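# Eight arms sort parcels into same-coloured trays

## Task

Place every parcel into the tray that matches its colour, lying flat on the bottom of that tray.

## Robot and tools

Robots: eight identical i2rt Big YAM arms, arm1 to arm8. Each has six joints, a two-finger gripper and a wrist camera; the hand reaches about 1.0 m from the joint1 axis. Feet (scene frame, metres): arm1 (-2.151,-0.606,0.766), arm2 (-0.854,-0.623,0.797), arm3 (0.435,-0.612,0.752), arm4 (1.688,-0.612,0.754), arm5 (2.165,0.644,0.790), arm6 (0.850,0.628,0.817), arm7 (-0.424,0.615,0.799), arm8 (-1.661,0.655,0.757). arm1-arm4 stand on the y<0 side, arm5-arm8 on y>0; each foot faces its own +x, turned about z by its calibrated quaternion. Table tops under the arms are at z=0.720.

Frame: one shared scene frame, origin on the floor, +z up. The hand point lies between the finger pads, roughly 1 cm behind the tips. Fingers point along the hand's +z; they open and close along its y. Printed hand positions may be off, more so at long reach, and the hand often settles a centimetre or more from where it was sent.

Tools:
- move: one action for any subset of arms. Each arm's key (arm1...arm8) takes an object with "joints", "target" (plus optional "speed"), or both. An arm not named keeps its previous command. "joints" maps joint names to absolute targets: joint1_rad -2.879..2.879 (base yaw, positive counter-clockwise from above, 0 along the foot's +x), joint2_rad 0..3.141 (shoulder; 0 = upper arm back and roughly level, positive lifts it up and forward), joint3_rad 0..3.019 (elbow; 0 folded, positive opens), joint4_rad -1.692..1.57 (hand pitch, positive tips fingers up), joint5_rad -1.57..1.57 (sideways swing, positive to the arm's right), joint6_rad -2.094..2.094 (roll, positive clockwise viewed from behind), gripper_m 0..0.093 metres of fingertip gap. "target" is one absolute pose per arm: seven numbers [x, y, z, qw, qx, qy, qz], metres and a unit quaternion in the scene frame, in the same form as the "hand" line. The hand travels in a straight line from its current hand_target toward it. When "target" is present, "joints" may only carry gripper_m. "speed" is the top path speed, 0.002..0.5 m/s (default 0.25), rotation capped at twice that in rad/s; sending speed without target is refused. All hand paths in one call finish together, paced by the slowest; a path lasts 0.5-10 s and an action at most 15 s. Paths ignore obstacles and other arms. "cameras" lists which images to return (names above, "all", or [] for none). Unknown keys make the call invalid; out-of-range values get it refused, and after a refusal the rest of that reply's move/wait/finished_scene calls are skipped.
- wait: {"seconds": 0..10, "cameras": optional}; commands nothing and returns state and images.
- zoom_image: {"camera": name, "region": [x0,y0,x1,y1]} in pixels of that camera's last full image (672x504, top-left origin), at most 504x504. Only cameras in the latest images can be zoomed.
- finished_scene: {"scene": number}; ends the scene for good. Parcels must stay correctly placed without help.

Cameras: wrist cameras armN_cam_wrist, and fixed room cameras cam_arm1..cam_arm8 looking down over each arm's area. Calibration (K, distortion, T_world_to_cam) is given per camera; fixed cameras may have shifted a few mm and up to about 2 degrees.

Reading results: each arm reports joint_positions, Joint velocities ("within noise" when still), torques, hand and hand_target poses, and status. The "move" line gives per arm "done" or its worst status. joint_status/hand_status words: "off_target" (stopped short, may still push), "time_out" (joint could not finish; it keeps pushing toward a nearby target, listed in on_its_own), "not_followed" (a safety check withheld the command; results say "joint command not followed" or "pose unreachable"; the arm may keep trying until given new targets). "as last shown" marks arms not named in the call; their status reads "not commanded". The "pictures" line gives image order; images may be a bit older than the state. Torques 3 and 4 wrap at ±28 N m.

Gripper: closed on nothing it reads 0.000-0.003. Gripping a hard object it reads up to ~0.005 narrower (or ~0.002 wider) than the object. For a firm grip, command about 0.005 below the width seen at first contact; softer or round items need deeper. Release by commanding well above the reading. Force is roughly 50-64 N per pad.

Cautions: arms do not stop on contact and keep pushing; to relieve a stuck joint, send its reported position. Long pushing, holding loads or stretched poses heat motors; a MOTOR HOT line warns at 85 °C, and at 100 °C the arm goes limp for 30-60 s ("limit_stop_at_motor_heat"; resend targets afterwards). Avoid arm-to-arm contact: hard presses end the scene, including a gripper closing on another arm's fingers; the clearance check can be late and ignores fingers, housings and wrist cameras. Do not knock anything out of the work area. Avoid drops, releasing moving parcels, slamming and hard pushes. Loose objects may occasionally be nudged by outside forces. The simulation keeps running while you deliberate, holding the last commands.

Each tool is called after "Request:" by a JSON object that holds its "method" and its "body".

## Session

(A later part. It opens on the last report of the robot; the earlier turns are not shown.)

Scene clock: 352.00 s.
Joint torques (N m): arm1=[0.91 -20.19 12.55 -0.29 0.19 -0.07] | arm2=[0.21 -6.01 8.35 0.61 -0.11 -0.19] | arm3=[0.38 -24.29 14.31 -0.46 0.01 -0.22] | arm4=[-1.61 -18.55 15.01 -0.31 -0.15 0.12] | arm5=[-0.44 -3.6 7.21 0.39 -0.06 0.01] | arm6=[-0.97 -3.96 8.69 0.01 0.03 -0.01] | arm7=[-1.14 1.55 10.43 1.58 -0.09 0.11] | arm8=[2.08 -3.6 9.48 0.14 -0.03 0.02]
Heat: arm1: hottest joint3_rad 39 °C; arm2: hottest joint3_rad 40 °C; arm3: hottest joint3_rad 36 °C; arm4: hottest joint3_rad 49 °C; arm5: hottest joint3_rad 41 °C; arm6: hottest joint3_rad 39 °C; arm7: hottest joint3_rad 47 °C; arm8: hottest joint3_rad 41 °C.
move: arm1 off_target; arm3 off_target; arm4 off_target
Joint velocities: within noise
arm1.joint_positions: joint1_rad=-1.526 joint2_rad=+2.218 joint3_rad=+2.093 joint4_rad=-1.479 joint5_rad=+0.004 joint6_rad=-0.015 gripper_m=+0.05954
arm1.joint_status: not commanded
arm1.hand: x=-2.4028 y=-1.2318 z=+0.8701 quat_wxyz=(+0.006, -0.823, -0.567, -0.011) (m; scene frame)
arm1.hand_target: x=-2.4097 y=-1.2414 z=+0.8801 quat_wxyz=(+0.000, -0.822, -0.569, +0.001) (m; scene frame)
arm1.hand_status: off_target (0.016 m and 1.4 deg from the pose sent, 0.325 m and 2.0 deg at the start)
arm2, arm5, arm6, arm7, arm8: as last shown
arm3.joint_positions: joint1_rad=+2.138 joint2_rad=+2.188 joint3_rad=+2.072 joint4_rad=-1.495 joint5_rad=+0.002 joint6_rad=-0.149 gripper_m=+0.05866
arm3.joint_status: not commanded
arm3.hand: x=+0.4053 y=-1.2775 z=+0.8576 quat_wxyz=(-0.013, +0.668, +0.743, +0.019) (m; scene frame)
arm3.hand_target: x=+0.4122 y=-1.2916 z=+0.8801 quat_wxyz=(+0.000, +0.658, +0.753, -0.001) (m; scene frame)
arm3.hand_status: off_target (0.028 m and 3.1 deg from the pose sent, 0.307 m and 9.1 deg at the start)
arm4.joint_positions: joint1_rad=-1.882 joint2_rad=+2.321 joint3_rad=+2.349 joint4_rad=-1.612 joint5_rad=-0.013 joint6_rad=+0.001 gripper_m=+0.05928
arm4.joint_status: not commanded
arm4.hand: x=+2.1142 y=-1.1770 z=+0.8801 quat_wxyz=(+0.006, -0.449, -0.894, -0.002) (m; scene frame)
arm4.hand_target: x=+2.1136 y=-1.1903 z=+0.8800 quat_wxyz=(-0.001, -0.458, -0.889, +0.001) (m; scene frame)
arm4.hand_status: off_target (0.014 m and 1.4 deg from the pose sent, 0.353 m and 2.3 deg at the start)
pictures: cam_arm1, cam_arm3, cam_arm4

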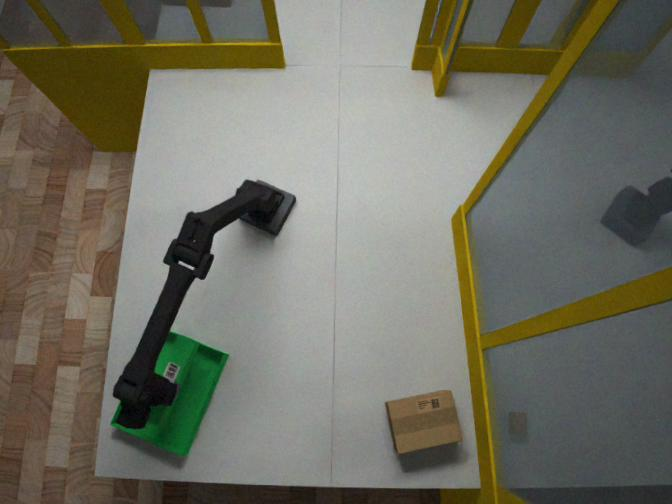

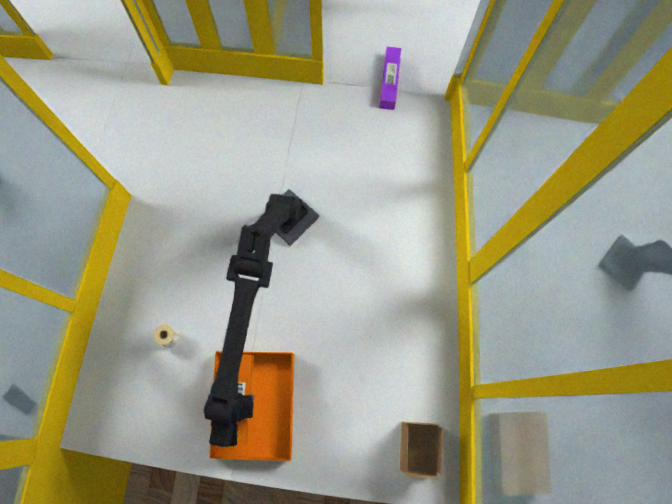

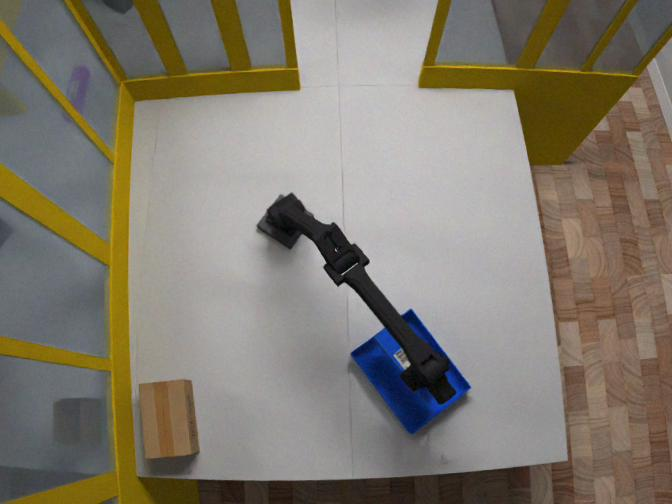

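Request:
{"method": "move", "body": {"arm1": {"target":[-2.41,-1.242,0.84,0,0.822,0.569,0],"speed":0.15}, "arm4": {"target":[2.114,-1.191,0.84,0,0.458,0.889,0],"speed":0.15}, "arm3": {"target":[0.415,-1.293,0.85,0,0.658,0.753,0],"speed":0.15}, "cameras": ["arm1_cam_wrist","arm4_cam_wrist","arm3_cam_wrist"]}}

Scene clock: 363.40 s.
Joint torques (N m): arm1=[1.26 -19.31 8.09 0.8 0.19 -0.07] | arm2=[0.26 -6.01 8.35 0.62 -0.11 -0.19] | arm3=[0.5 -23.47 9.65 0.62 0.01 -0.18] | arm4=[-1.55 -19.08 10.03 0.75 -0.15 0.11] | arm5=[-0.32 -3.49 7.15 0.29 -0.07 0.02] | arm6=[-1.08 -3.96 8.68 0.02 0.03 0] | arm7=[-1.08 1.67 10.45 1.61 -0.09 0.13] | arm8=[2.14 -3.6 9.44 0.05 -0.06 0.02]
Heat: arm1: hottest joint3_rad 41 °C; arm2: hottest joint3_rad 39 °C; arm3: hottest joint2_rad 36 °C; arm4: hottest joint3_rad 52 °C; arm5: hottest joint3_rad 40 °C; arm6: hottest joint3_rad 39 °C; arm7: hottest joint3_rad 47 °C; arm8: hottest joint3_rad 41 °C.
move: arm1 off_target; arm3 off_target; arm4 off_target
Joint velocities: within noise
arm1.joint_positions: joint1_rad=-1.526 joint2_rad=+2.230 joint3_rad=+2.081 joint4_rad=-1.413 joint5_rad=+0.004 joint6_rad=-0.016 gripper_m=+0.05954
arm1.joint_status: not commanded
arm1.hand: x=-2.4073 y=-1.2431 z=+0.8576 quat_wxyz=(-0.006, -0.823, -0.567, +0.006) (m; scene frame)
arm1.hand_target: x=-2.4098 y=-1.2417 z=+0.8402 quat_wxyz=(+0.000, -0.822, -0.569, +0.000) (m; scene frame)
arm1.hand_status: off_target (0.018 m and 1.0 deg from the pose sent, 0.032 m and 1.4 deg at the start)
arm2.joint_positions: joint1_rad=-2.052 joint2_rad=+1.046 joint3_rad=+1.321 joint4_rad=-1.673 joint5_rad=+0.003 joint6_rad=+0.016 gripper_m=+0.07992
arm2.joint_status: not commanded
arm2.hand: x=-0.5801 y=-0.4992 z=+1.1513 quat_wxyz=(-0.084, +0.204, -0.975, -0.018) (m; scene frame)
arm2.hand_target: x=-0.5807 y=-0.4990 z=+1.1491 quat_wxyz=(-0.078, +0.211, -0.974, -0.017) (m; scene frame)
arm2.hand_status: not commanded
arm3.joint_positions: joint1_rad=+2.141 joint2_rad=+2.191 joint3_rad=+2.072 joint4_rad=-1.454 joint5_rad=+0.002 joint6_rad=-0.149 gripper_m=+0.05866
arm3.joint_status: not commanded
arm3.hand: x=+0.4069 y=-1.2876 z=+0.8551 quat_wxyz=(-0.001, +0.668, +0.745, +0.004) (m; scene frame)
arm3.hand_target: x=+0.4150 y=-1.2928 z=+0.8500 quat_wxyz=(+0.000, +0.658, +0.753, +0.000) (m; scene frame)
arm3.hand_status: off_target (0.011 m and 1.5 deg from the pose sent, 0.020 m and 3.1 deg at the start)
arm4.joint_positions: joint1_rad=-1.882 joint2_rad=+2.329 joint3_rad=+2.311 joint4_rad=-1.535 joint5_rad=-0.013 joint6_rad=+0.001 gripper_m=+0.05928
arm4.joint_status: not commanded
arm4.hand: x=+2.1196 y=-1.1847 z=+0.8604 quat_wxyz=(-0.008, -0.449, -0.894, +0.005) (m; scene frame)
arm4.hand_target: x=+2.1138 y=-1.1904 z=+0.8401 quat_wxyz=(+0.000, -0.458, -0.889, +0.000) (m; scene frame)
arm4.hand_status: off_target (0.022 m and 1.6 deg from the pose sent, 0.042 m and 1.4 deg at the start)
arm5.joint_positions: joint1_rad=+1.552 joint2_rad=+1.038 joint3_rad=+1.328 joint4_rad=-1.677 joint5_rad=+0.001 joint6_rad=-0.006 gripper_m=+0.07989
arm5.joint_status: not commanded
arm5.hand: x=+2.0802 y=+0.3547 z=+1.1471 quat_wxyz=(+0.053, +0.794, +0.601, -0.071) (m; scene frame)
arm5.hand_target: x=+2.0819 y=+0.3558 z=+1.1492 quat_wxyz=(+0.052, +0.795, +0.600, -0.070) (m; scene frame)
arm5.hand_status: not commanded
arm6.joint_positions: joint1_rad=-1.122 joint2_rad=+1.094 joint3_rad=+1.300 joint4_rad=-1.700 joint5_rad=+0.000 joint6_rad=-0.009 gripper_m=+0.07989
arm6.joint_status: not commanded
arm6.hand: x=+0.7994 y=+0.3314 z=+1.1483 quat_wxyz=(-0.025, -0.761, -0.648, +0.030) (m; scene frame)
arm6.hand_target: x=+0.7980 y=+0.3328 z=+1.1493 quat_wxyz=(-0.023, -0.765, -0.643, +0.027) (m; scene frame)
arm6.hand_status: not commanded
arm7: as last shown
arm8.joint_positions: joint1_rad=+0.325 joint2_rad=+1.012 joint3_rad=+1.396 joint4_rad=-1.674 joint5_rad=+0.000 joint6_rad=-0.007 gripper_m=+0.07993
arm8.joint_status: not commanded
arm8.hand: x=-1.7451 y=+0.3665 z=+1.1523 quat_wxyz=(-0.084, -0.789, -0.598, +0.113) (m; scene frame)
arm8.hand_target: x=-1.7441 y=+0.3668 z=+1.1492 quat_wxyz=(-0.080, -0.791, -0.597, +0.107) (m; scene frame)
arm8.hand_status: not commanded
pictures: arm1_cam_wrist, arm3_cam_wrist, arm4_cam_wrist
camera_calibration:
arm1_cam_wrist: T_world_to_cam=[[-0.928837, 0.370414, -0.00745611, -1.76804], [0.302937, 0.770912, 0.560289, 1.21177], [0.213287, 0.518159, -0.828263, 1.99449], [0, 0, 0, 1]] pos_world=[-2.43471, -1.31272, 0.959842]
arm3_cam_wrist: T_world_to_cam=[[-0.994569, -0.103959, 0.00500944, 0.265407], [-0.0811074, 0.804318, 0.588638, 0.571178], [-0.0652231, 0.585035, -0.808381, 1.59505], [0, 0, 0, 1]] pos_world=[0.414327, -1.36498, 0.951864]
arm4_cam_wrist: T_world_to_cam=[[-0.793822, -0.60798, 0.0143693, 0.947329], [-0.494955, 0.659617, 0.565619, 1.34868], [-0.353364, 0.441889, -0.824541, 2.10683], [0, 0, 0, 1]] pos_world=[2.16402, -1.24464, 0.960719]

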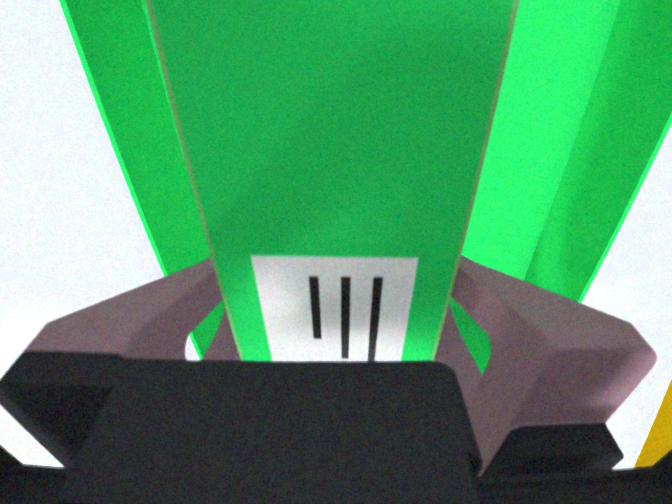

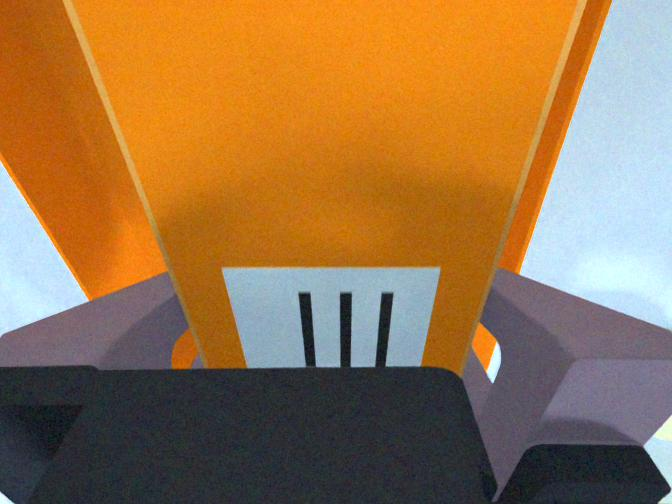

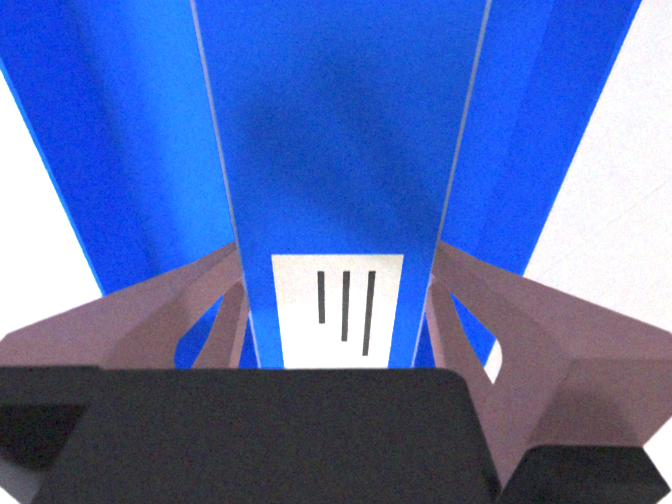

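Request:
{"method": "move", "body": {"arm1": {"target":[-2.42,-1.238,0.761,0,0.822,0.569,0],"speed":0.15}, "arm4": {"target":[2.117,-1.186,0.767,0,0.458,0.889,0],"speed":0.15}, "arm3": {"target":[0.429,-1.292,0.751,0,0.658,0.753,0],"speed":0.15}, "cameras": ["arm1_cam_wrist","arm4_cam_wrist","arm3_cam_wrist"]}}

Scene clock: 373.87 s.
Joint torques (N m): arm1=[0.56 -20.37 7.97 0.76 0.14 -0.09] | arm2=[0.21 -6.07 8.35 0.61 -0.1 -0.19] | arm3=[0.62 -25.35 9.29 0.58 0 0.04] | arm4=[-0.73 -19.25 10.06 0.76 -0.15 0.12] | arm5=[-0.44 -3.78 7.05 0.25 -0.1 0.05] | arm6=[-1.03 -3.9 8.68 0.02 0.03 0] | arm7=[-1.2 1.61 10.44 1.63 -0.08 0.11] | arm8=[2.02 -3.84 9.55 0.08 -0.06 0.03]
Heat: arm1: hottest joint3_rad 41 °C; arm2: hottest joint3_rad 39 °C; arm3: hottest joint2_rad 37 °C; arm4: hottest joint3_rad 51 °C; arm5: hottest joint3_rad 40 °C; arm6: hottest joint3_rad 39 °C; arm7: hottest joint3_rad 47 °C; arm8: hottest joint3_rad 40 °C.
move: arm1 off_target; arm3 off_target; arm4 off_target
Joint velocities: within noise
arm1.joint_positions: joint1_rad=-1.535 joint2_rad=+2.299 joint3_rad=+1.977 joint4_rad=-1.250 joint5_rad=+0.004 joint6_rad=-0.032 gripper_m=+0.05954
arm1.joint_status: not commanded
arm1.hand: x=-2.4123 y=-1.2410 z=+0.7729 quat_wxyz=(-0.003, -0.821, -0.571, +0.002) (m; scene frame)
arm1.hand_target: x=-2.4198 y=-1.2377 z=+0.7611 quat_wxyz=(+0.000, -0.822, -0.569, +0.000) (m; scene frame)
arm1.hand_status: off_target (0.015 m and 0.5 deg from the pose sent, 0.098 m and 1.0 deg at the start)
arm2, arm5, arm6, arm7, arm8: as last shown
arm3.joint_positions: joint1_rad=+2.161 joint2_rad=+2.275 joint3_rad=+1.928 joint4_rad=-1.241 joint5_rad=+0.002 joint6_rad=-0.149 gripper_m=+0.05866
arm3.joint_status: not commanded
arm3.hand: x=+0.4210 y=-1.2852 z=+0.7470 quat_wxyz=(-0.006, +0.660, +0.751, +0.010) (m; scene frame)
arm3.hand_target: x=+0.4291 y=-1.2918 z=+0.7511 quat_wxyz=(+0.000, +0.658, +0.753, +0.000) (m; scene frame)
arm3.hand_status: off_target (0.011 m and 1.4 deg from the pose sent, 0.107 m and 1.5 deg at the start)
arm4.joint_positions: joint1_rad=-1.882 joint2_rad=+2.359 joint3_rad=+2.169 joint4_rad=-1.367 joint5_rad=-0.013 joint6_rad=+0.010 gripper_m=+0.05928
arm4.joint_status: not commanded
arm4.hand: x=+2.1182 y=-1.1848 z=+0.7858 quat_wxyz=(-0.006, -0.453, -0.892, +0.005) (m; scene frame)
arm4.hand_target: x=+2.1168 y=-1.1856 z=+0.7673 quat_wxyz=(+0.000, -0.458, -0.889, +0.000) (m; scene frame)
arm4.hand_status: off_target (0.019 m and 1.1 deg from the pose sent, 0.094 m and 1.6 deg at the start)
pictures: arm1_cam_wrist, arm3_cam_wrist, arm4_cam_wrist
camera_calibration:
arm1_cam_wrist: T_world_to_cam=[[-0.931498, 0.363669, -0.00744707, -1.78894], [0.295167, 0.767684, 0.568804, 1.22972], [0.212574, 0.527642, -0.822439, 1.92991], [0, 0, 0, 1]] pos_world=[-2.43962, -1.31176, 0.874438]
arm3_cam_wrist: T_world_to_cam=[[-0.992301, -0.123818, 0.00279922, 0.255412], [-0.0973497, 0.793756, 0.600396, 0.618434], [-0.0765614, 0.595501, -0.799698, 1.51892], [0, 0, 0, 1]] pos_world=[0.42994, -1.36378, 0.842654]
arm4_cam_wrist: T_world_to_cam=[[-0.799371, -0.600669, 0.01421, 0.967792], [-0.487745, 0.66254, 0.568459, 1.37615], [-0.35087, 0.447479, -0.822589, 2.04459], [0, 0, 0, 1]] pos_world=[2.16222, -1.24534, 0.885818]

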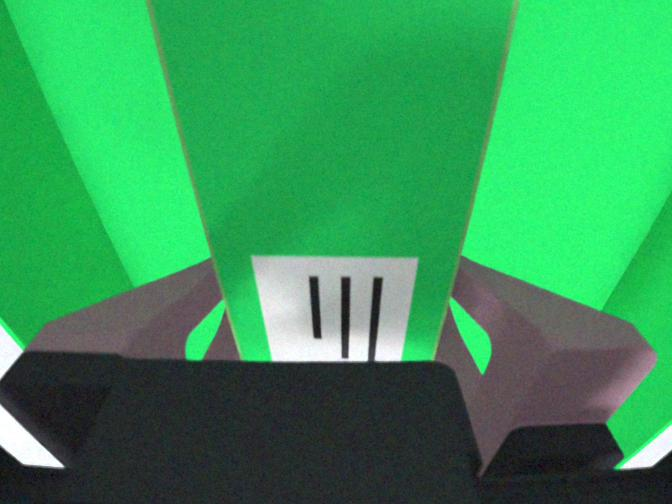

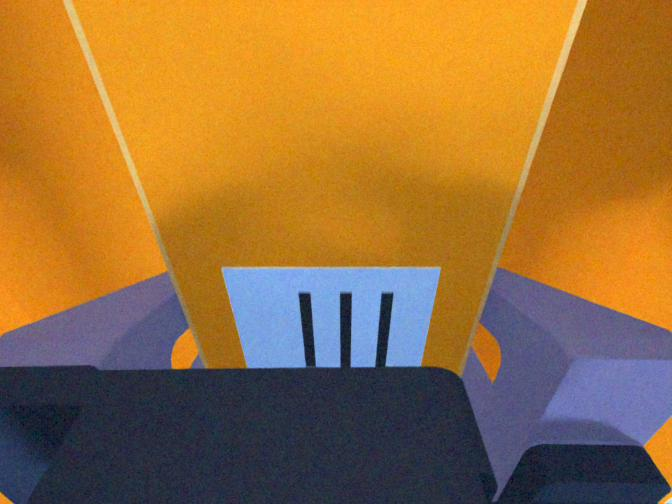

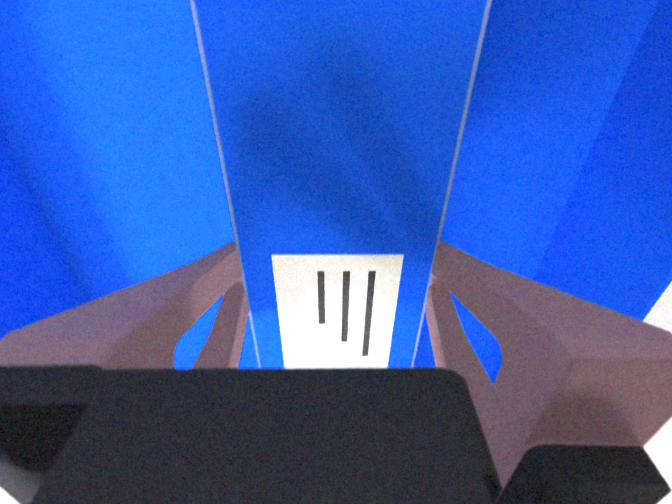

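Request:
{"method": "move", "body": {"arm4": {"target":[2.117,-1.188,0.76,0,0.458,0.889,0],"speed":0.15}, "arm3": {"joints":{"gripper_m":0.088}}, "arm1": {"joints":{"gripper_m":0.088}}, "cameras": []}}

Request:
{"method": "move", "body": {"arm4": {"joints":{"gripper_m":0.088}}, "arm1": {"target":[-2.41,-1.238,0.96,0,0.822,0.569,0]}, "arm3": {"target":[0.429,-1.285,0.9,0,0.658,0.753,0]}, "cameras": []}}

Request:
{"method": "move", "body": {"arm4": {"target":[2.117,-1.188,0.96,0,0.458,0.889,0]}, "arm3": {"target":[0.405,-1.03,1.08,0,0.729,0.685,0],"speed":0.5}, "cameras": []}}

Request:
{"method": "move", "body": {"arm3": {"joints":{"joint1_rad":-1.422,"gripper_m":0.093}}, "arm4": {"target":[1.99,-1.02,1.1,0,0.458,0.889,0]}, "arm1": {"target":[-2.31,-1.02,1.1,0,0.822,0.569,0]}, "cameras": []}}

Request:
{"method": "move", "body": {"arm3": {"target":[0.74,0.04,0.88,0,0.7071,-0.7071,0],"speed":0.4}, "cameras": ["arm3_cam_wrist","cam_arm1","cam_arm4","cam_arm3"]}}

Scene clock: 394.93 s.
Joint torques (N m): arm1=[0.73 -21.01 8.02 0.75 0.18 -0.06] | arm2=[0.26 -6.01 8.36 0.61 -0.11 -0.19] | arm3=[0.56 -24.88 9.22 0.59 -0.01 0.03] | arm4=[-0.85 -18.84 10.14 0.76 -0.15 0.11] | arm5=[-0.85 -3.66 7.16 0.4 -0.09 0.04] | arm6=[-0.97 -3.96 8.7 0.03 0.03 -0.01] | arm7=[-1.08 1.49 10.45 1.65 -0.09 0.11] | arm8=[2.2 -3.6 9.48 0.08 -0.07 0.02]
Heat: arm1: hottest joint3_rad 39 °C; arm2: hottest joint3_rad 38 °C; arm3: hottest joint2_rad 37 °C; arm4: hottest joint3_rad 49 °C; arm5: hottest joint3_rad 40 °C; arm6: hottest joint3_rad 39 °C; arm7: hottest joint3_rad 48 °C; arm8: hottest joint3_rad 40 °C.
move: arm1 done; arm3 done; arm4 off_target
Joint velocities: within noise
arm1.joint_positions: joint1_rad=-1.535 joint2_rad=+2.299 joint3_rad=+1.977 joint4_rad=-1.250 joint5_rad=+0.004 joint6_rad=-0.032 gripper_m=+0.08788
arm1.joint_status: all done
arm1.hand: x=-2.4123 y=-1.2410 z=+0.7729 quat_wxyz=(-0.003, -0.821, -0.571, +0.002) (m; scene frame)
arm1.hand_target: x=-2.4198 y=-1.2377 z=+0.7611 quat_wxyz=(+0.000, -0.822, -0.569, +0.000) (m; scene frame)
arm1.hand_status: not commanded
arm2, arm5, arm6, arm7, arm8: as last shown
arm3.joint_positions: joint1_rad=+2.161 joint2_rad=+2.275 joint3_rad=+1.928 joint4_rad=-1.241 joint5_rad=+0.002 joint6_rad=-0.149 gripper_m=+0.08797
arm3.joint_status: all done
arm3.hand: x=+0.4210 y=-1.2852 z=+0.7470 quat_wxyz=(-0.006, +0.660, +0.751, +0.010) (m; scene frame)
arm3.hand_target: x=+0.4291 y=-1.2918 z=+0.7511 quat_wxyz=(+0.000, +0.658, +0.753, +0.000) (m; scene frame)
arm3.hand_status: not commanded
arm4.joint_positions: joint1_rad=-1.882 joint2_rad=+2.363 joint3_rad=+2.169 joint4_rad=-1.357 joint5_rad=-0.013 joint6_rad=+0.010 gripper_m=+0.05928
arm4.joint_status: not commanded
arm4.hand: x=+2.1193 y=-1.1864 z=+0.7827 quat_wxyz=(-0.009, -0.453, -0.892, +0.006) (m; scene frame)
arm4.hand_target: x=+2.1167 y=-1.1874 z=+0.7605 quat_wxyz=(+0.000, -0.458, -0.889, +0.000) (m; scene frame)
arm4.hand_status: off_target (0.023 m and 1.4 deg from the pose sent, 0.026 m and 1.1 deg at the start)
pictures: none
No camera images: "cameras" was empty.

Scene clock: 396.80 s.
Joint torques (N m): arm1=[1.55 -19.31 12.67 -0.14 0.21 0.07] | arm2=[0.21 -6.01 8.36 0.61 -0.1 -0.19] | arm3=[0.73 -24.64 14.05 -0.38 -0.02 0.05] | arm4=[-0.85 -18.84 10.14 0.76 -0.15 0.11] | arm5=[-0.5 -3.49 7.05 0.35 -0.09 0.04] | arm6=[-1.03 -4.01 8.68 0.02 0.03 -0.01] | arm7=[-1.03 1.73 10.47 1.59 -0.09 0.12] | arm8=[1.9 -3.84 9.46 0.12 -0.06 0.02]
Heat: arm1: hottest joint3_rad 39 °C; arm2: hottest joint3_rad 38 °C; arm3: hottest joint2_rad 37 °C; arm4: hottest joint3_rad 49 °C; arm5: hottest joint3_rad 40 °C; arm6: hottest joint3_rad 39 °C; arm7: hottest joint3_rad 48 °C; arm8: hottest joint3_rad 40 °C.
move: arm1 off_target; arm3 off_target; arm4 done
Joint velocities: within noise
arm1.joint_positions: joint1_rad=-1.535 joint2_rad=+2.196 joint3_rad=+2.281 joint4_rad=-1.673 joint5_rad=+0.004 joint6_rad=-0.032 gripper_m=+0.08788
arm1.joint_status: not commanded
arm1.hand: x=-2.4085 y=-1.2283 z=+0.9562 quat_wxyz=(+0.001, -0.821, -0.571, -0.004) (m; scene frame)
arm1.hand_target: x=-2.4098 y=-1.2374 z=+0.9598 quat_wxyz=(-0.002, -0.822, -0.569, +0.003) (m; scene frame)
arm1.hand_status: off_target (0.011 m and 0.6 deg from the pose sent, 0.187 m and 0.5 deg at the start; a joint's target at an end of its range on 25 of 56 steps)
arm2, arm5, arm6, arm7, arm8: as last shown
arm3.joint_positions: joint1_rad=+2.161 joint2_rad=+2.164 joint3_rad=+2.070 joint4_rad=-1.524 joint5_rad=+0.002 joint6_rad=-0.149 gripper_m=+0.08797
arm3.joint_status: not commanded
arm3.hand: x=+0.4206 y=-1.2709 z=+0.8728 quat_wxyz=(-0.016, +0.660, +0.751, +0.021) (m; scene frame)
arm3.hand_target: x=+0.4291 y=-1.2836 z=+0.9001 quat_wxyz=(+0.001, +0.658, +0.753, +0.000) (m; scene frame)
arm3.hand_status: off_target (0.032 m and 3.1 deg from the pose sent, 0.153 m and 1.4 deg at the start; pose on its path clipped on 5 of 56 steps)
arm4.joint_positions: joint1_rad=-1.882 joint2_rad=+2.363 joint3_rad=+2.169 joint4_rad=-1.357 joint5_rad=-0.013 joint6_rad=+0.010 gripper_m=+0.08791
arm4.joint_status: all done
arm4.hand: x=+2.1193 y=-1.1864 z=+0.7827 quat_wxyz=(-0.009, -0.453, -0.892, +0.006) (m; scene frame)
arm4.hand_target: x=+2.1167 y=-1.1874 z=+0.7605 quat_wxyz=(+0.000, -0.458, -0.889, +0.000) (m; scene frame)
arm4.hand_status: not commanded
pictures: none
No camera images: "cameras" was empty.

Scene clock: 398.57 s.
Joint torques (N m): arm1=[1.73 -19.43 12.55 -0.16 0.14 0.08] | arm2=[0.26 -6.07 8.35 0.61 -0.11 -0.19] | arm3=[-1.73 -12.69 9.42 -0.17 0.01 0.13] | arm4=[-1.2 -19.31 13.96 -0.13 -0.15 0.08] | arm5=[-0.21 -3.78 7.21 0.51 -0.05 0.05] | arm6=[-0.97 -3.96 8.69 0.02 0.02 0] | arm7=[-1.03 1.67 10.4 1.61 -0.09 0.12] | arm8=[2.08 -3.43 9.51 0.08 -0.04 0.03]
Heat: arm1: hottest joint3_rad 39 °C; arm2: hottest joint3_rad 38 °C; arm3: hottest joint2_rad 37 °C; arm4: hottest joint3_rad 49 °C; arm5: hottest joint3_rad 40 °C; arm6: hottest joint3_rad 39 °C; arm7: hottest joint3_rad 48 °C; arm8: hottest joint3_rad 40 °C.
move: arm3 off_target; arm4 off_target
Joint velocities: within noise
arm1, arm2, arm5, arm6, arm7, arm8: as last shown
arm3.joint_positions: joint1_rad=+2.130 joint2_rad=+1.408 joint3_rad=+1.568 joint4_rad=-1.673 joint5_rad=+0.002 joint6_rad=-0.019 gripper_m=+0.08797
arm3.joint_status: not commanded
arm3.hand: x=+0.4113 y=-1.0319 z=+1.0799 quat_wxyz=(+0.019, +0.718, +0.695, -0.018) (m; scene frame)
arm3.hand_target: x=+0.4050 y=-1.0300 z=+1.0795 quat_wxyz=(+0.014, +0.729, +0.685, -0.015) (m; scene frame)
arm3.hand_status: off_target (0.007 m and 3.5 deg from the pose sent, 0.318 m and 11.4 deg at the start; pose on its path clipped on 16 of 53 steps; a joint's target at an end of its range on 27 of 53 steps)
arm4.joint_positions: joint1_rad=-1.882 joint2_rad=+2.276 joint3_rad=+2.460 joint4_rad=-1.682 joint5_rad=-0.013 joint6_rad=+0.010 gripper_m=+0.08791
arm4.joint_status: not commanded
arm4.hand: x=+2.1174 y=-1.1793 z=+0.9537 quat_wxyz=(-0.032, -0.452, -0.891, +0.017) (m; scene frame)
arm4.hand_target: x=+2.1165 y=-1.1872 z=+0.9596 quat_wxyz=(-0.040, -0.457, -0.888, +0.020) (m; scene frame)
arm4.hand_status: off_target (0.011 m and 4.2 deg from the pose sent, 0.178 m and 1.3 deg at the start; a joint's target at an end of its range on 31 of 53 steps)
pictures: none
No camera images: "cameras" was empty.

Scene clock: 401.17 s.
Joint torques (N m): arm1=[2.49 -9.64 8.06 0.09 0.18 0.08] | arm2=[0.26 -6.07 8.36 0.61 -0.11 -0.2] | arm3=[-1.49 -15.21 9.37 -0.17 -0.06 0.11] | arm4=[-1.61 -12.1 9.63 0.1 -0.15 -0.01] | arm5=[-0.09 -3.66 7.25 0.28 -0.05 0.02] | arm6=[-0.97 -3.9 8.68 0.02 0.02 0] | arm7=[-1.08 1.61 10.41 1.57 -0.1 0.12] | arm8=[2.08 -3.72 9.51 0.01 -0.05 0.04]
Heat: arm1: hottest joint3_rad 39 °C; arm2: hottest joint3_rad 38 °C; arm3: hottest joint2_rad 36 °C; arm4: hottest joint3_rad 49 °C; arm5: hottest joint3_rad 40 °C; arm6: hottest joint3_rad 39 °C; arm7: hottest joint3_rad 48 °C; arm8: hottest joint3_rad 40 °C.
move: arm1 off_target; arm3 done; arm4 off_target
Joint velocities: within noise
arm1.joint_positions: joint1_rad=-1.517 joint2_rad=+1.472 joint3_rad=+1.657 joint4_rad=-1.675 joint5_rad=+0.004 joint6_rad=-0.006 gripper_m=+0.08788
arm1.joint_status: not commanded
arm1.hand: x=-2.3155 y=-1.0191 z=+1.1091 quat_wxyz=(-0.026, -0.823, -0.566, +0.036) (m; scene frame)
arm1.hand_target: x=-2.3100 y=-1.0199 z=+1.0995 quat_wxyz=(-0.016, -0.822, -0.569, +0.024) (m; scene frame)
arm1.hand_status: off_target (0.011 m and 5.2 deg from the pose sent, 0.272 m and 0.6 deg at the start; a joint's target at an end of its range on 51 of 78 steps)
arm2, arm5, arm6, arm8: as last shown
arm3.joint_positions: joint1_rad=-1.412 joint2_rad=+1.437 joint3_rad=+1.568 joint4_rad=-1.673 joint5_rad=+0.004 joint6_rad=-0.018 gripper_m=+0.09299
arm3.joint_status: all done
arm3.hand: x=+0.6199 y=-0.2323 z=+1.0742 quat_wxyz=(-0.018, +0.538, -0.843, -0.007) (m; scene frame)
arm3.hand_target: x=+0.6206 y=-0.2407 z=+1.0852 quat_wxyz=(-0.025, +0.528, -0.849, -0.011) (m; scene frame)
arm3.hand_status: not commanded
arm4.joint_positions: joint1_rad=-1.886 joint2_rad=+1.623 joint3_rad=+1.860 joint4_rad=-1.686 joint5_rad=-0.014 joint6_rad=+0.010 gripper_m=+0.08791
arm4.joint_status: not commanded
arm4.hand: x=+1.9970 y=-1.0175 z=+1.1048 quat_wxyz=(-0.055, -0.453, -0.889, +0.028) (m; scene frame)
arm4.hand_target: x=+1.9900 y=-1.0198 z=+1.0995 quat_wxyz=(-0.046, -0.457, -0.888, +0.023) (m; scene frame)
arm4.hand_status: off_target (0.009 m and 7.1 deg from the pose sent, 0.251 m and 4.2 deg at the start; a joint's target at an end of its range on 63 of 78 steps)
arm7.joint_positions: joint1_rad=-1.078 joint2_rad=+0.535 joint3_rad=+1.368 joint4_rad=-1.177 joint5_rad=-0.073 joint6_rad=-0.126 gripper_m=+0.09397
arm7.joint_status: not commanded
arm7.hand: x=-0.4433 y=+0.3951 z=+1.3803 quat_wxyz=(-0.371, -0.569, -0.588, +0.440) (m; scene frame)
arm7.hand_target: x=-0.4447 y=+0.3993 z=+1.3917 quat_wxyz=(-0.375, -0.566, -0.580, +0.450) (m; scene frame)
arm7.hand_status: not commanded
pictures: none
No camera images: "cameras" was empty.

Scene clock: 403.70 s.
Joint torques (N m): arm1=[2.08 -9.88 8.12 0.03 0.19 0.07] | arm2=[0.26 -6.01 8.36 0.61 -0.11 -0.19] | arm3=[0.38 -24.64 14.24 -0.35 -0.31 -0.23] | arm4=[-1.61 -12.16 9.65 0.1 -0.15 -0.01] | arm5=[-0.62 -3.72 7.16 0.36 -0.05 0.05] | arm6=[-1.03 -3.9 8.68 0.02 0.03 0] | arm7=[-1.08 1.44 10.5 1.59 -0.09 0.12] | arm8=[2.02 -3.6 9.54 0.09 -0.06 0.03]
Heat: arm1: hottest joint3_rad 39 °C; arm2: hottest joint3_rad 38 °C; arm3: hottest joint2_rad 36 °C; arm4: hottest joint3_rad 49 °C; arm5: hottest joint3_rad 40 °C; arm6: hottest joint3_rad 39 °C; arm7: hottest joint3_rad 48 °C; arm8: hottest joint3_rad 40 °C.
move: arm3 off_target
Joint velocities: within noise
arm1, arm2, arm4, arm5, arm6, arm7, arm8: as last shown
arm3.joint_positions: joint1_rad=-1.412 joint2_rad=+2.350 joint3_rad=+2.362 joint4_rad=-1.620 joint5_rad=+0.002 joint6_rad=-0.421 gripper_m=+0.09299
arm3.joint_status: not commanded
arm3.hand: x=+0.7448 y=+0.0252 z=+0.8678 quat_wxyz=(+0.013, +0.696, -0.718, +0.007) (m; scene frame)
arm3.hand_target: x=+0.7396 y=+0.0391 z=+0.8801 quat_wxyz=(-0.001, +0.707, -0.707, +0.000) (m; scene frame)
arm3.hand_status: off_target (0.020 m and 2.4 deg from the pose sent, 0.355 m and 25.0 deg at the start)
pictures: arm3_cam_wrist, cam_arm1, cam_arm3, cam_arm4
camera_calibration:
arm3_cam_wrist: T_world_to_cam=[[0.99939, -0.0349154, 0.0012418, -0.745642], [-0.0285392, -0.795348, 0.605481, -0.4783], [-0.020153, -0.605147, -0.795859, 0.844901], [0, 0, 0, 1]] pos_world=[0.748564, 0.104841, 0.962949]

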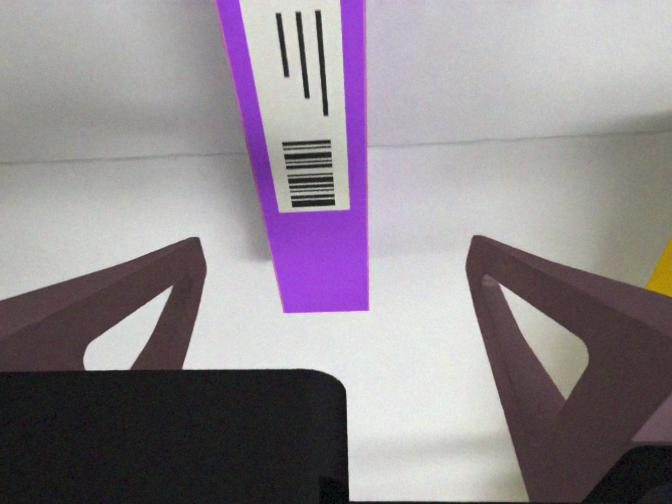

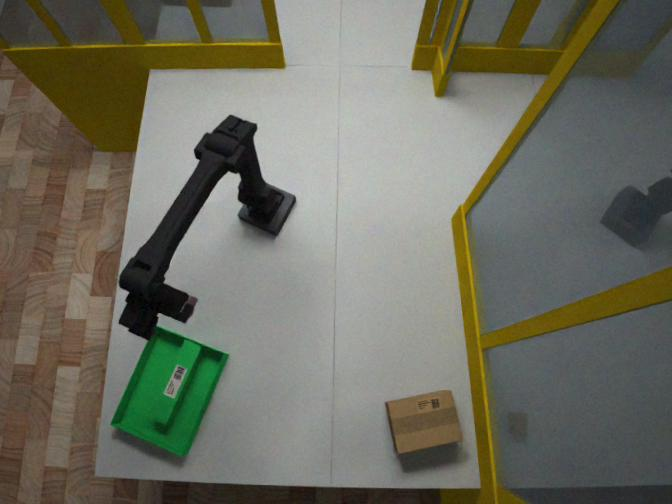

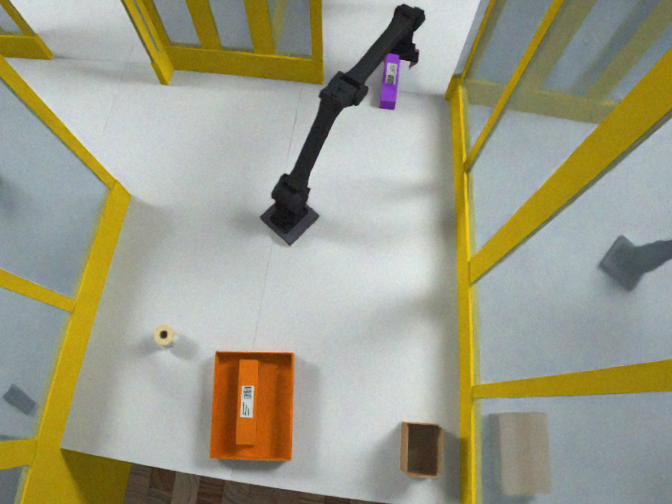

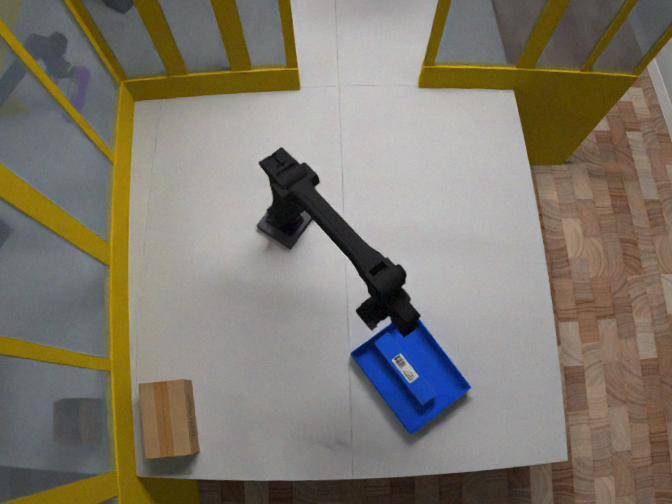

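Request:
{"method": "move", "body": {"arm3": {"target":[0.725,0.075,0.742,0,0.7071,-0.7071,0],"speed":0.25}, "cameras": []}}

Request:
{"method": "move", "body": {"arm3": {"joints":{"gripper_m":0.04}}, "cameras": []}}

Request:
{"method": "move", "body": {"arm3": {"target":[0.622,-0.236,1.06,0,0.526,-0.85,0],"speed":0.4}, "cameras": ["cam_arm3"]}}

Request:
{"method": "move", "body": {"arm3": {"joints":{"joint1_rad":0.199}}, "arm2": {"joints":{"gripper_m":0.093}}, "cameras": []}}

Request:
{"method": "move", "body": {"arm3": {"target":[-0.22,-0.32,0.85,0,1,0,0],"speed":0.4}, "cameras": ["cam_arm2","arm3_cam_wrist"]}}

Scene clock: 416.17 s.
Joint torques (N m): arm1=[2.49 -10.05 8.14 0.08 0.15 0.07] | arm2=[0.26 -6.01 8.36 0.61 -0.11 -0.2] | arm3=[-0.38 -26.7 12.55 0.38 -0.27 0.19] | arm4=[-1.61 -12.16 9.63 0.1 -0.15 -0.01] | arm5=[-0.67 -3.66 7.23 0.25 -0.09 0.04] | arm6=[-0.97 -3.96 8.66 0.02 0.03 0] | arm7=[-1.14 1.73 10.45 1.62 -0.09 0.11] | arm8=[2.2 -3.6 9.46 0.1 -0.06 0.04]
Heat: arm1: hottest joint3_rad 38 °C; arm2: hottest joint3_rad 38 °C; arm3: hottest joint2_rad 38 °C; arm4: hottest joint3_rad 47 °C; arm5: hottest joint3_rad 40 °C; arm6: hottest joint3_rad 39 °C; arm7: hottest joint3_rad 48 °C; arm8: hottest joint3_rad 39 °C.
move: arm3 off_target
Joint velocities: within noise
arm1, arm2, arm4, arm5, arm6, arm7, arm8: as last shown
arm3.joint_positions: joint1_rad=-1.363 joint2_rad=+2.508 joint3_rad=+2.313 joint4_rad=-1.416 joint5_rad=+0.000 joint6_rad=-0.415 gripper_m=+0.09298
arm3.joint_status: not commanded
arm3.hand: x=+0.7229 y=+0.0614 z=+0.7373 quat_wxyz=(+0.015, +0.711, -0.703, +0.007) (m; scene frame)
arm3.hand_target: x=+0.7247 y=+0.0745 z=+0.7422 quat_wxyz=(+0.000, +0.707, -0.707, +0.000) (m; scene frame)
arm3.hand_status: off_target (0.015 m and 2.0 deg from the pose sent, 0.137 m and 2.5 deg at the start)
pictures: none
No camera images: "cameras" was empty.

Scene clock: 416.77 s.
Joint torques (N m): arm1=[2.43 -9.93 8.05 0.16 0.19 0.06] | arm2=[0.26 -6.01 8.36 0.61 -0.11 -0.19] | arm3=[-0.32 -25.82 12.67 0.35 -0.26 0.13] | arm4=[-1.67 -12.1 9.63 0.1 -0.15 -0.01] | arm5=[-0.21 -3.96 7.24 0.35 -0.07 0.04] | arm6=[-1.03 -3.9 8.68 0.01 0.03 -0.01] | arm7=[-1.14 1.67 10.45 1.59 -0.11 0.12] | arm8=[2.26 -3.84 9.48 0.12 -0.07 0.04]
Heat: arm1: hottest joint3_rad 38 °C; arm2: hottest joint3_rad 38 °C; arm3: hottest joint2_rad 38 °C; arm4: hottest joint3_rad 47 °C; arm5: hottest joint3_rad 40 °C; arm6: hottest joint3_rad 39 °C; arm7: hottest joint3_rad 48 °C; arm8: hottest joint3_rad 39 °C.
move: arm3 off_target
Joint velocities: within noise
arm1, arm4, arm7: as last shown
arm2.joint_positions: joint1_rad=-2.052 joint2_rad=+1.046 joint3_rad=+1.321 joint4_rad=-1.673 joint5_rad=+0.003 joint6_rad=+0.016 gripper_m=+0.07992
arm2.joint_status: not commanded
arm2.hand: x=-0.5801 y=-0.4992 z=+1.1513 quat_wxyz=(-0.084, +0.204, -0.975, -0.018) (m; scene frame)
arm2.hand_target: x=-0.5807 y=-0.4990 z=+1.1491 quat_wxyz=(-0.078, +0.211, -0.974, -0.017) (m; scene frame)
arm2.hand_status: not commanded
arm3.joint_positions: joint1_rad=-1.363 joint2_rad=+2.508 joint3_rad=+2.313 joint4_rad=-1.416 joint5_rad=+0.000 joint6_rad=-0.415 gripper_m=+0.05890
arm3.joint_status: gripper_m off_target (ended at +0.05892, target +0.04000)
arm3.hand: x=+0.7229 y=+0.0614 z=+0.7373 quat_wxyz=(+0.015, +0.711, -0.703, +0.007) (m; scene frame)
arm3.hand_target: x=+0.7248 y=+0.0745 z=+0.7422 quat_wxyz=(+0.000, +0.707, -0.707, +0.000) (m; scene frame)
arm3.hand_status: not commanded
arm5.joint_positions: joint1_rad=+1.552 joint2_rad=+1.038 joint3_rad=+1.328 joint4_rad=-1.677 joint5_rad=+0.001 joint6_rad=-0.006 gripper_m=+0.07989
arm5.joint_status: not commanded
arm5.hand: x=+2.0802 y=+0.3547 z=+1.1471 quat_wxyz=(+0.053, +0.794, +0.601, -0.071) (m; scene frame)
arm5.hand_target: x=+2.0819 y=+0.3558 z=+1.1492 quat_wxyz=(+0.052, +0.795, +0.600, -0.070) (m; scene frame)
arm5.hand_status: not commanded
arm6.joint_positions: joint1_rad=-1.122 joint2_rad=+1.094 joint3_rad=+1.300 joint4_rad=-1.700 joint5_rad=+0.000 joint6_rad=-0.009 gripper_m=+0.07989
arm6.joint_status: not commanded
arm6.hand: x=+0.7994 y=+0.3314 z=+1.1483 quat_wxyz=(-0.025, -0.761, -0.648, +0.030) (m; scene frame)
arm6.hand_target: x=+0.7980 y=+0.3328 z=+1.1493 quat_wxyz=(-0.023, -0.765, -0.643, +0.027) (m; scene frame)
arm6.hand_status: not commanded
arm8.joint_positions: joint1_rad=+0.325 joint2_rad=+1.012 joint3_rad=+1.396 joint4_rad=-1.674 joint5_rad=+0.000 joint6_rad=-0.007 gripper_m=+0.07993
arm8.joint_status: not commanded
arm8.hand: x=-1.7451 y=+0.3665 z=+1.1523 quat_wxyz=(-0.084, -0.789, -0.598, +0.113) (m; scene frame)
arm8.hand_target: x=-1.7441 y=+0.3668 z=+1.1492 quat_wxyz=(-0.080, -0.791, -0.597, +0.107) (m; scene frame)
arm8.hand_status: not commanded
pictures: none
No camera images: "cameras" was empty.

Scene clock: 418.77 s.
Joint torques (N m): arm1=[2.32 -9.82 8.02 0.08 0.18 0.05] | arm2=[0.26 -6.01 8.36 0.61 -0.11 -0.19] | arm3=[-1.79 -12.69 10.47 -0.34 0.02 0.13] | arm4=[-1.61 -12.1 9.63 0.1 -0.15 -0.01] | arm5=[-0.26 -4.01 7.24 0.23 -0.1 0.04] | arm6=[-1.08 -3.96 8.68 0.02 0.03 0] | arm7=[-1.03 1.44 10.48 1.61 -0.1 0.11] | arm8=[2.26 -3.55 9.52 0.1 -0.06 0.04]
Heat: arm1: hottest joint3_rad 38 °C; arm2: hottest joint3_rad 38 °C; arm3: hottest joint2_rad 37 °C; arm4: hottest joint3_rad 47 °C; arm5: hottest joint3_rad 40 °C; arm6: hottest joint3_rad 39 °C; arm7: hottest joint3_rad 48 °C; arm8: hottest joint3_rad 39 °C.
move: arm3 done
Joint velocities: within noise
arm1, arm2, arm4, arm5, arm6, arm7, arm8: as last shown
arm3.joint_positions: joint1_rad=-1.409 joint2_rad=+1.444 joint3_rad=+1.530 joint4_rad=-1.661 joint5_rad=-0.006 joint6_rad=-0.016 gripper_m=+0.05891
arm3.joint_status: not commanded
arm3.hand: x=+0.6156 y=-0.2341 z=+1.0564 quat_wxyz=(+0.000, +0.539, -0.842, -0.002) (m; scene frame)
arm3.hand_target: x=+0.6219 y=-0.2360 z=+1.0599 quat_wxyz=(+0.000, +0.526, -0.850, +0.000) (m; scene frame)
arm3.hand_status: done (0.008 m and 1.8 deg from the pose sent, 0.450 m and 27.2 deg at the start; pose on its path clipped on 25 of 60 steps)
pictures: cam_arm3

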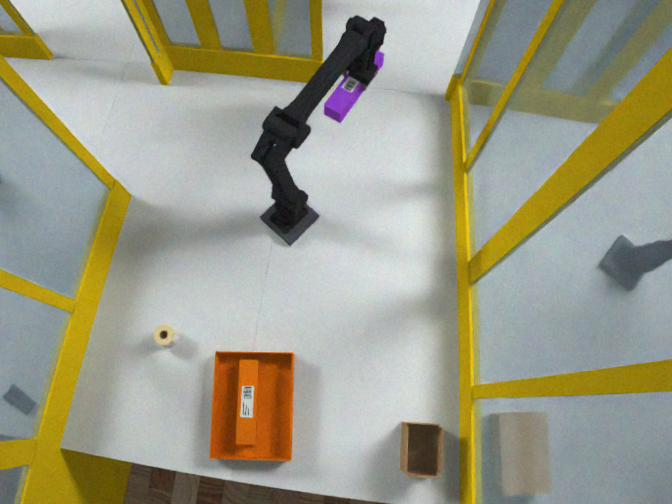

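Scene clock: 420.67 s.
Joint torques (N m): arm1=[2.43 -10.05 8.03 0.12 0.18 0.06] | arm2=[0.26 -6.07 8.36 0.61 -0.11 -0.19] | arm3=[0.03 -14.45 10.43 -0.29 -0.04 0.11] | arm4=[-1.61 -12.1 9.63 0.1 -0.15 -0.01] | arm5=[-0.26 -3.55 7.17 0.34 -0.06 0.02] | arm6=[-1.03 -3.96 8.68 0.02 0.03 0] | arm7=[-1.14 1.55 10.45 1.59 -0.1 0.12] | arm8=[2.32 -3.66 9.44 0.08 -0.05 0.04]
Heat: arm1: hottest joint3_rad 38 °C; arm2: hottest joint3_rad 38 °C; arm3: hottest joint2_rad 37 °C; arm4: hottest joint3_rad 47 °C; arm5: hottest joint3_rad 40 °C; arm6: hottest joint3_rad 39 °C; arm7: hottest joint3_rad 48 °C; arm8: hottest joint3_rad 39 °C.
move: arm2 done; arm3 done
Joint velocities: within noise
arm1, arm4, arm5, arm6, arm7, arm8: as last shown
arm2.joint_positions: joint1_rad=-2.052 joint2_rad=+1.046 joint3_rad=+1.321 joint4_rad=-1.673 joint5_rad=+0.003 joint6_rad=+0.016 gripper_m=+0.09288
arm2.joint_status: all done
arm2.hand: x=-0.5801 y=-0.4992 z=+1.1513 quat_wxyz=(-0.084, +0.204, -0.975, -0.018) (m; scene frame)
arm2.hand_target: x=-0.5807 y=-0.4990 z=+1.1491 quat_wxyz=(-0.078, +0.211, -0.974, -0.017) (m; scene frame)
arm2.hand_status: not commanded
arm3.joint_positions: joint1_rad=+0.190 joint2_rad=+1.461 joint3_rad=+1.530 joint4_rad=-1.662 joint5_rad=-0.004 joint6_rad=-0.014 gripper_m=+0.05886
arm3.joint_status: all done
arm3.hand: x=+0.0471 y=-0.4407 z=+1.0454 quat_wxyz=(+0.001, +0.979, -0.202, +0.012) (m; scene frame)
arm3.hand_target: x=+0.0470 y=-0.4447 z=+1.0554 quat_wxyz=(-0.002, +0.979, -0.204, +0.006) (m; scene frame)
arm3.hand_status: not commanded
pictures: none
No camera images: "cameras" was empty.

Scene clock: 422.87 s.
Joint torques (N m): arm1=[2.49 -9.82 7.97 0.09 0.18 0.1] | arm2=[0.26 -6.07 8.36 0.61 -0.11 -0.2] | arm3=[-0.73 -24.76 14.37 -0.23 -0.28 -0.23] | arm4=[-1.61 -12.16 9.63 0.1 -0.15 -0.01] | arm5=[-0.62 -3.72 7.27 0.36 -0.03 0.03] | arm6=[-1.03 -3.96 8.69 0.02 0.03 0] | arm7=[-1.08 1.67 10.5 1.58 -0.09 0.12] | arm8=[2.2 -3.9 9.48 0.12 -0.06 0.04]
Heat: arm1: hottest joint3_rad 38 °C; arm2: hottest joint3_rad 38 °C; arm3: hottest joint2_rad 37 °C; arm4: hottest joint3_rad 47 °C; arm5: hottest joint3_rad 40 °C; arm6: hottest joint3_rad 39 °C; arm7: hottest joint3_rad 48 °C; arm8: hottest joint3_rad 39 °C.
move: arm3 off_target
Joint velocities: within noise
arm1, arm2, arm4, arm5, arm6, arm7, arm8: as last shown
arm3.joint_positions: joint1_rad=+0.190 joint2_rad=+2.323 joint3_rad=+2.249 joint4_rad=-1.527 joint5_rad=-0.004 joint6_rad=-0.404 gripper_m=+0.05885
arm3.joint_status: not commanded
arm3.hand: x=-0.2073 y=-0.3250 z=+0.8360 quat_wxyz=(+0.005, +1.000, -0.008, +0.016) (m; scene frame)
arm3.hand_target: x=-0.2191 y=-0.3205 z=+0.8503 quat_wxyz=(-0.001, +1.000, +0.000, -0.001) (m; scene frame)
arm3.hand_status: off_target (0.020 m and 2.2 deg from the pose sent, 0.352 m and 23.3 deg at the start)
pictures: arm3_cam_wrist, cam_arm2
camera_calibration:
arm3_cam_wrist: T_world_to_cam=[[0.0215646, 0.999767, 0.000170379, 0.328108], [0.793595, -0.0172212, 0.608203, -0.343718], [0.608064, -0.0129805, -0.793782, 0.90951], [0, 0, 0, 1]] pos_world=[-0.287343, -0.322145, 0.930947]

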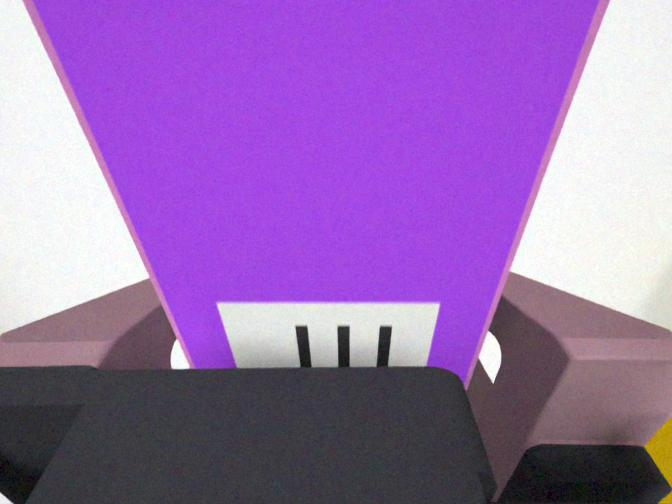

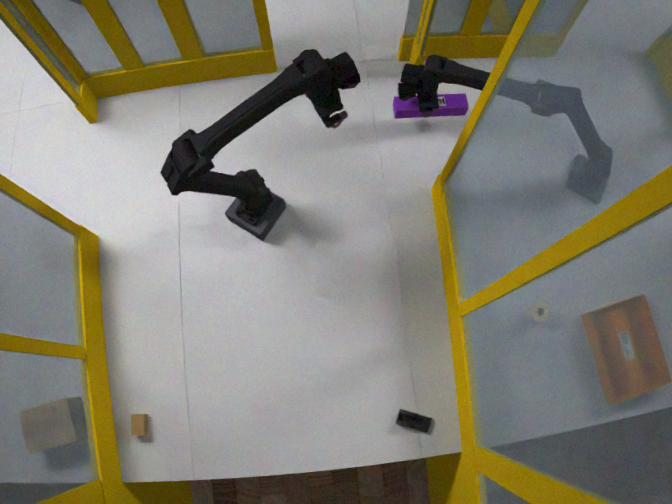

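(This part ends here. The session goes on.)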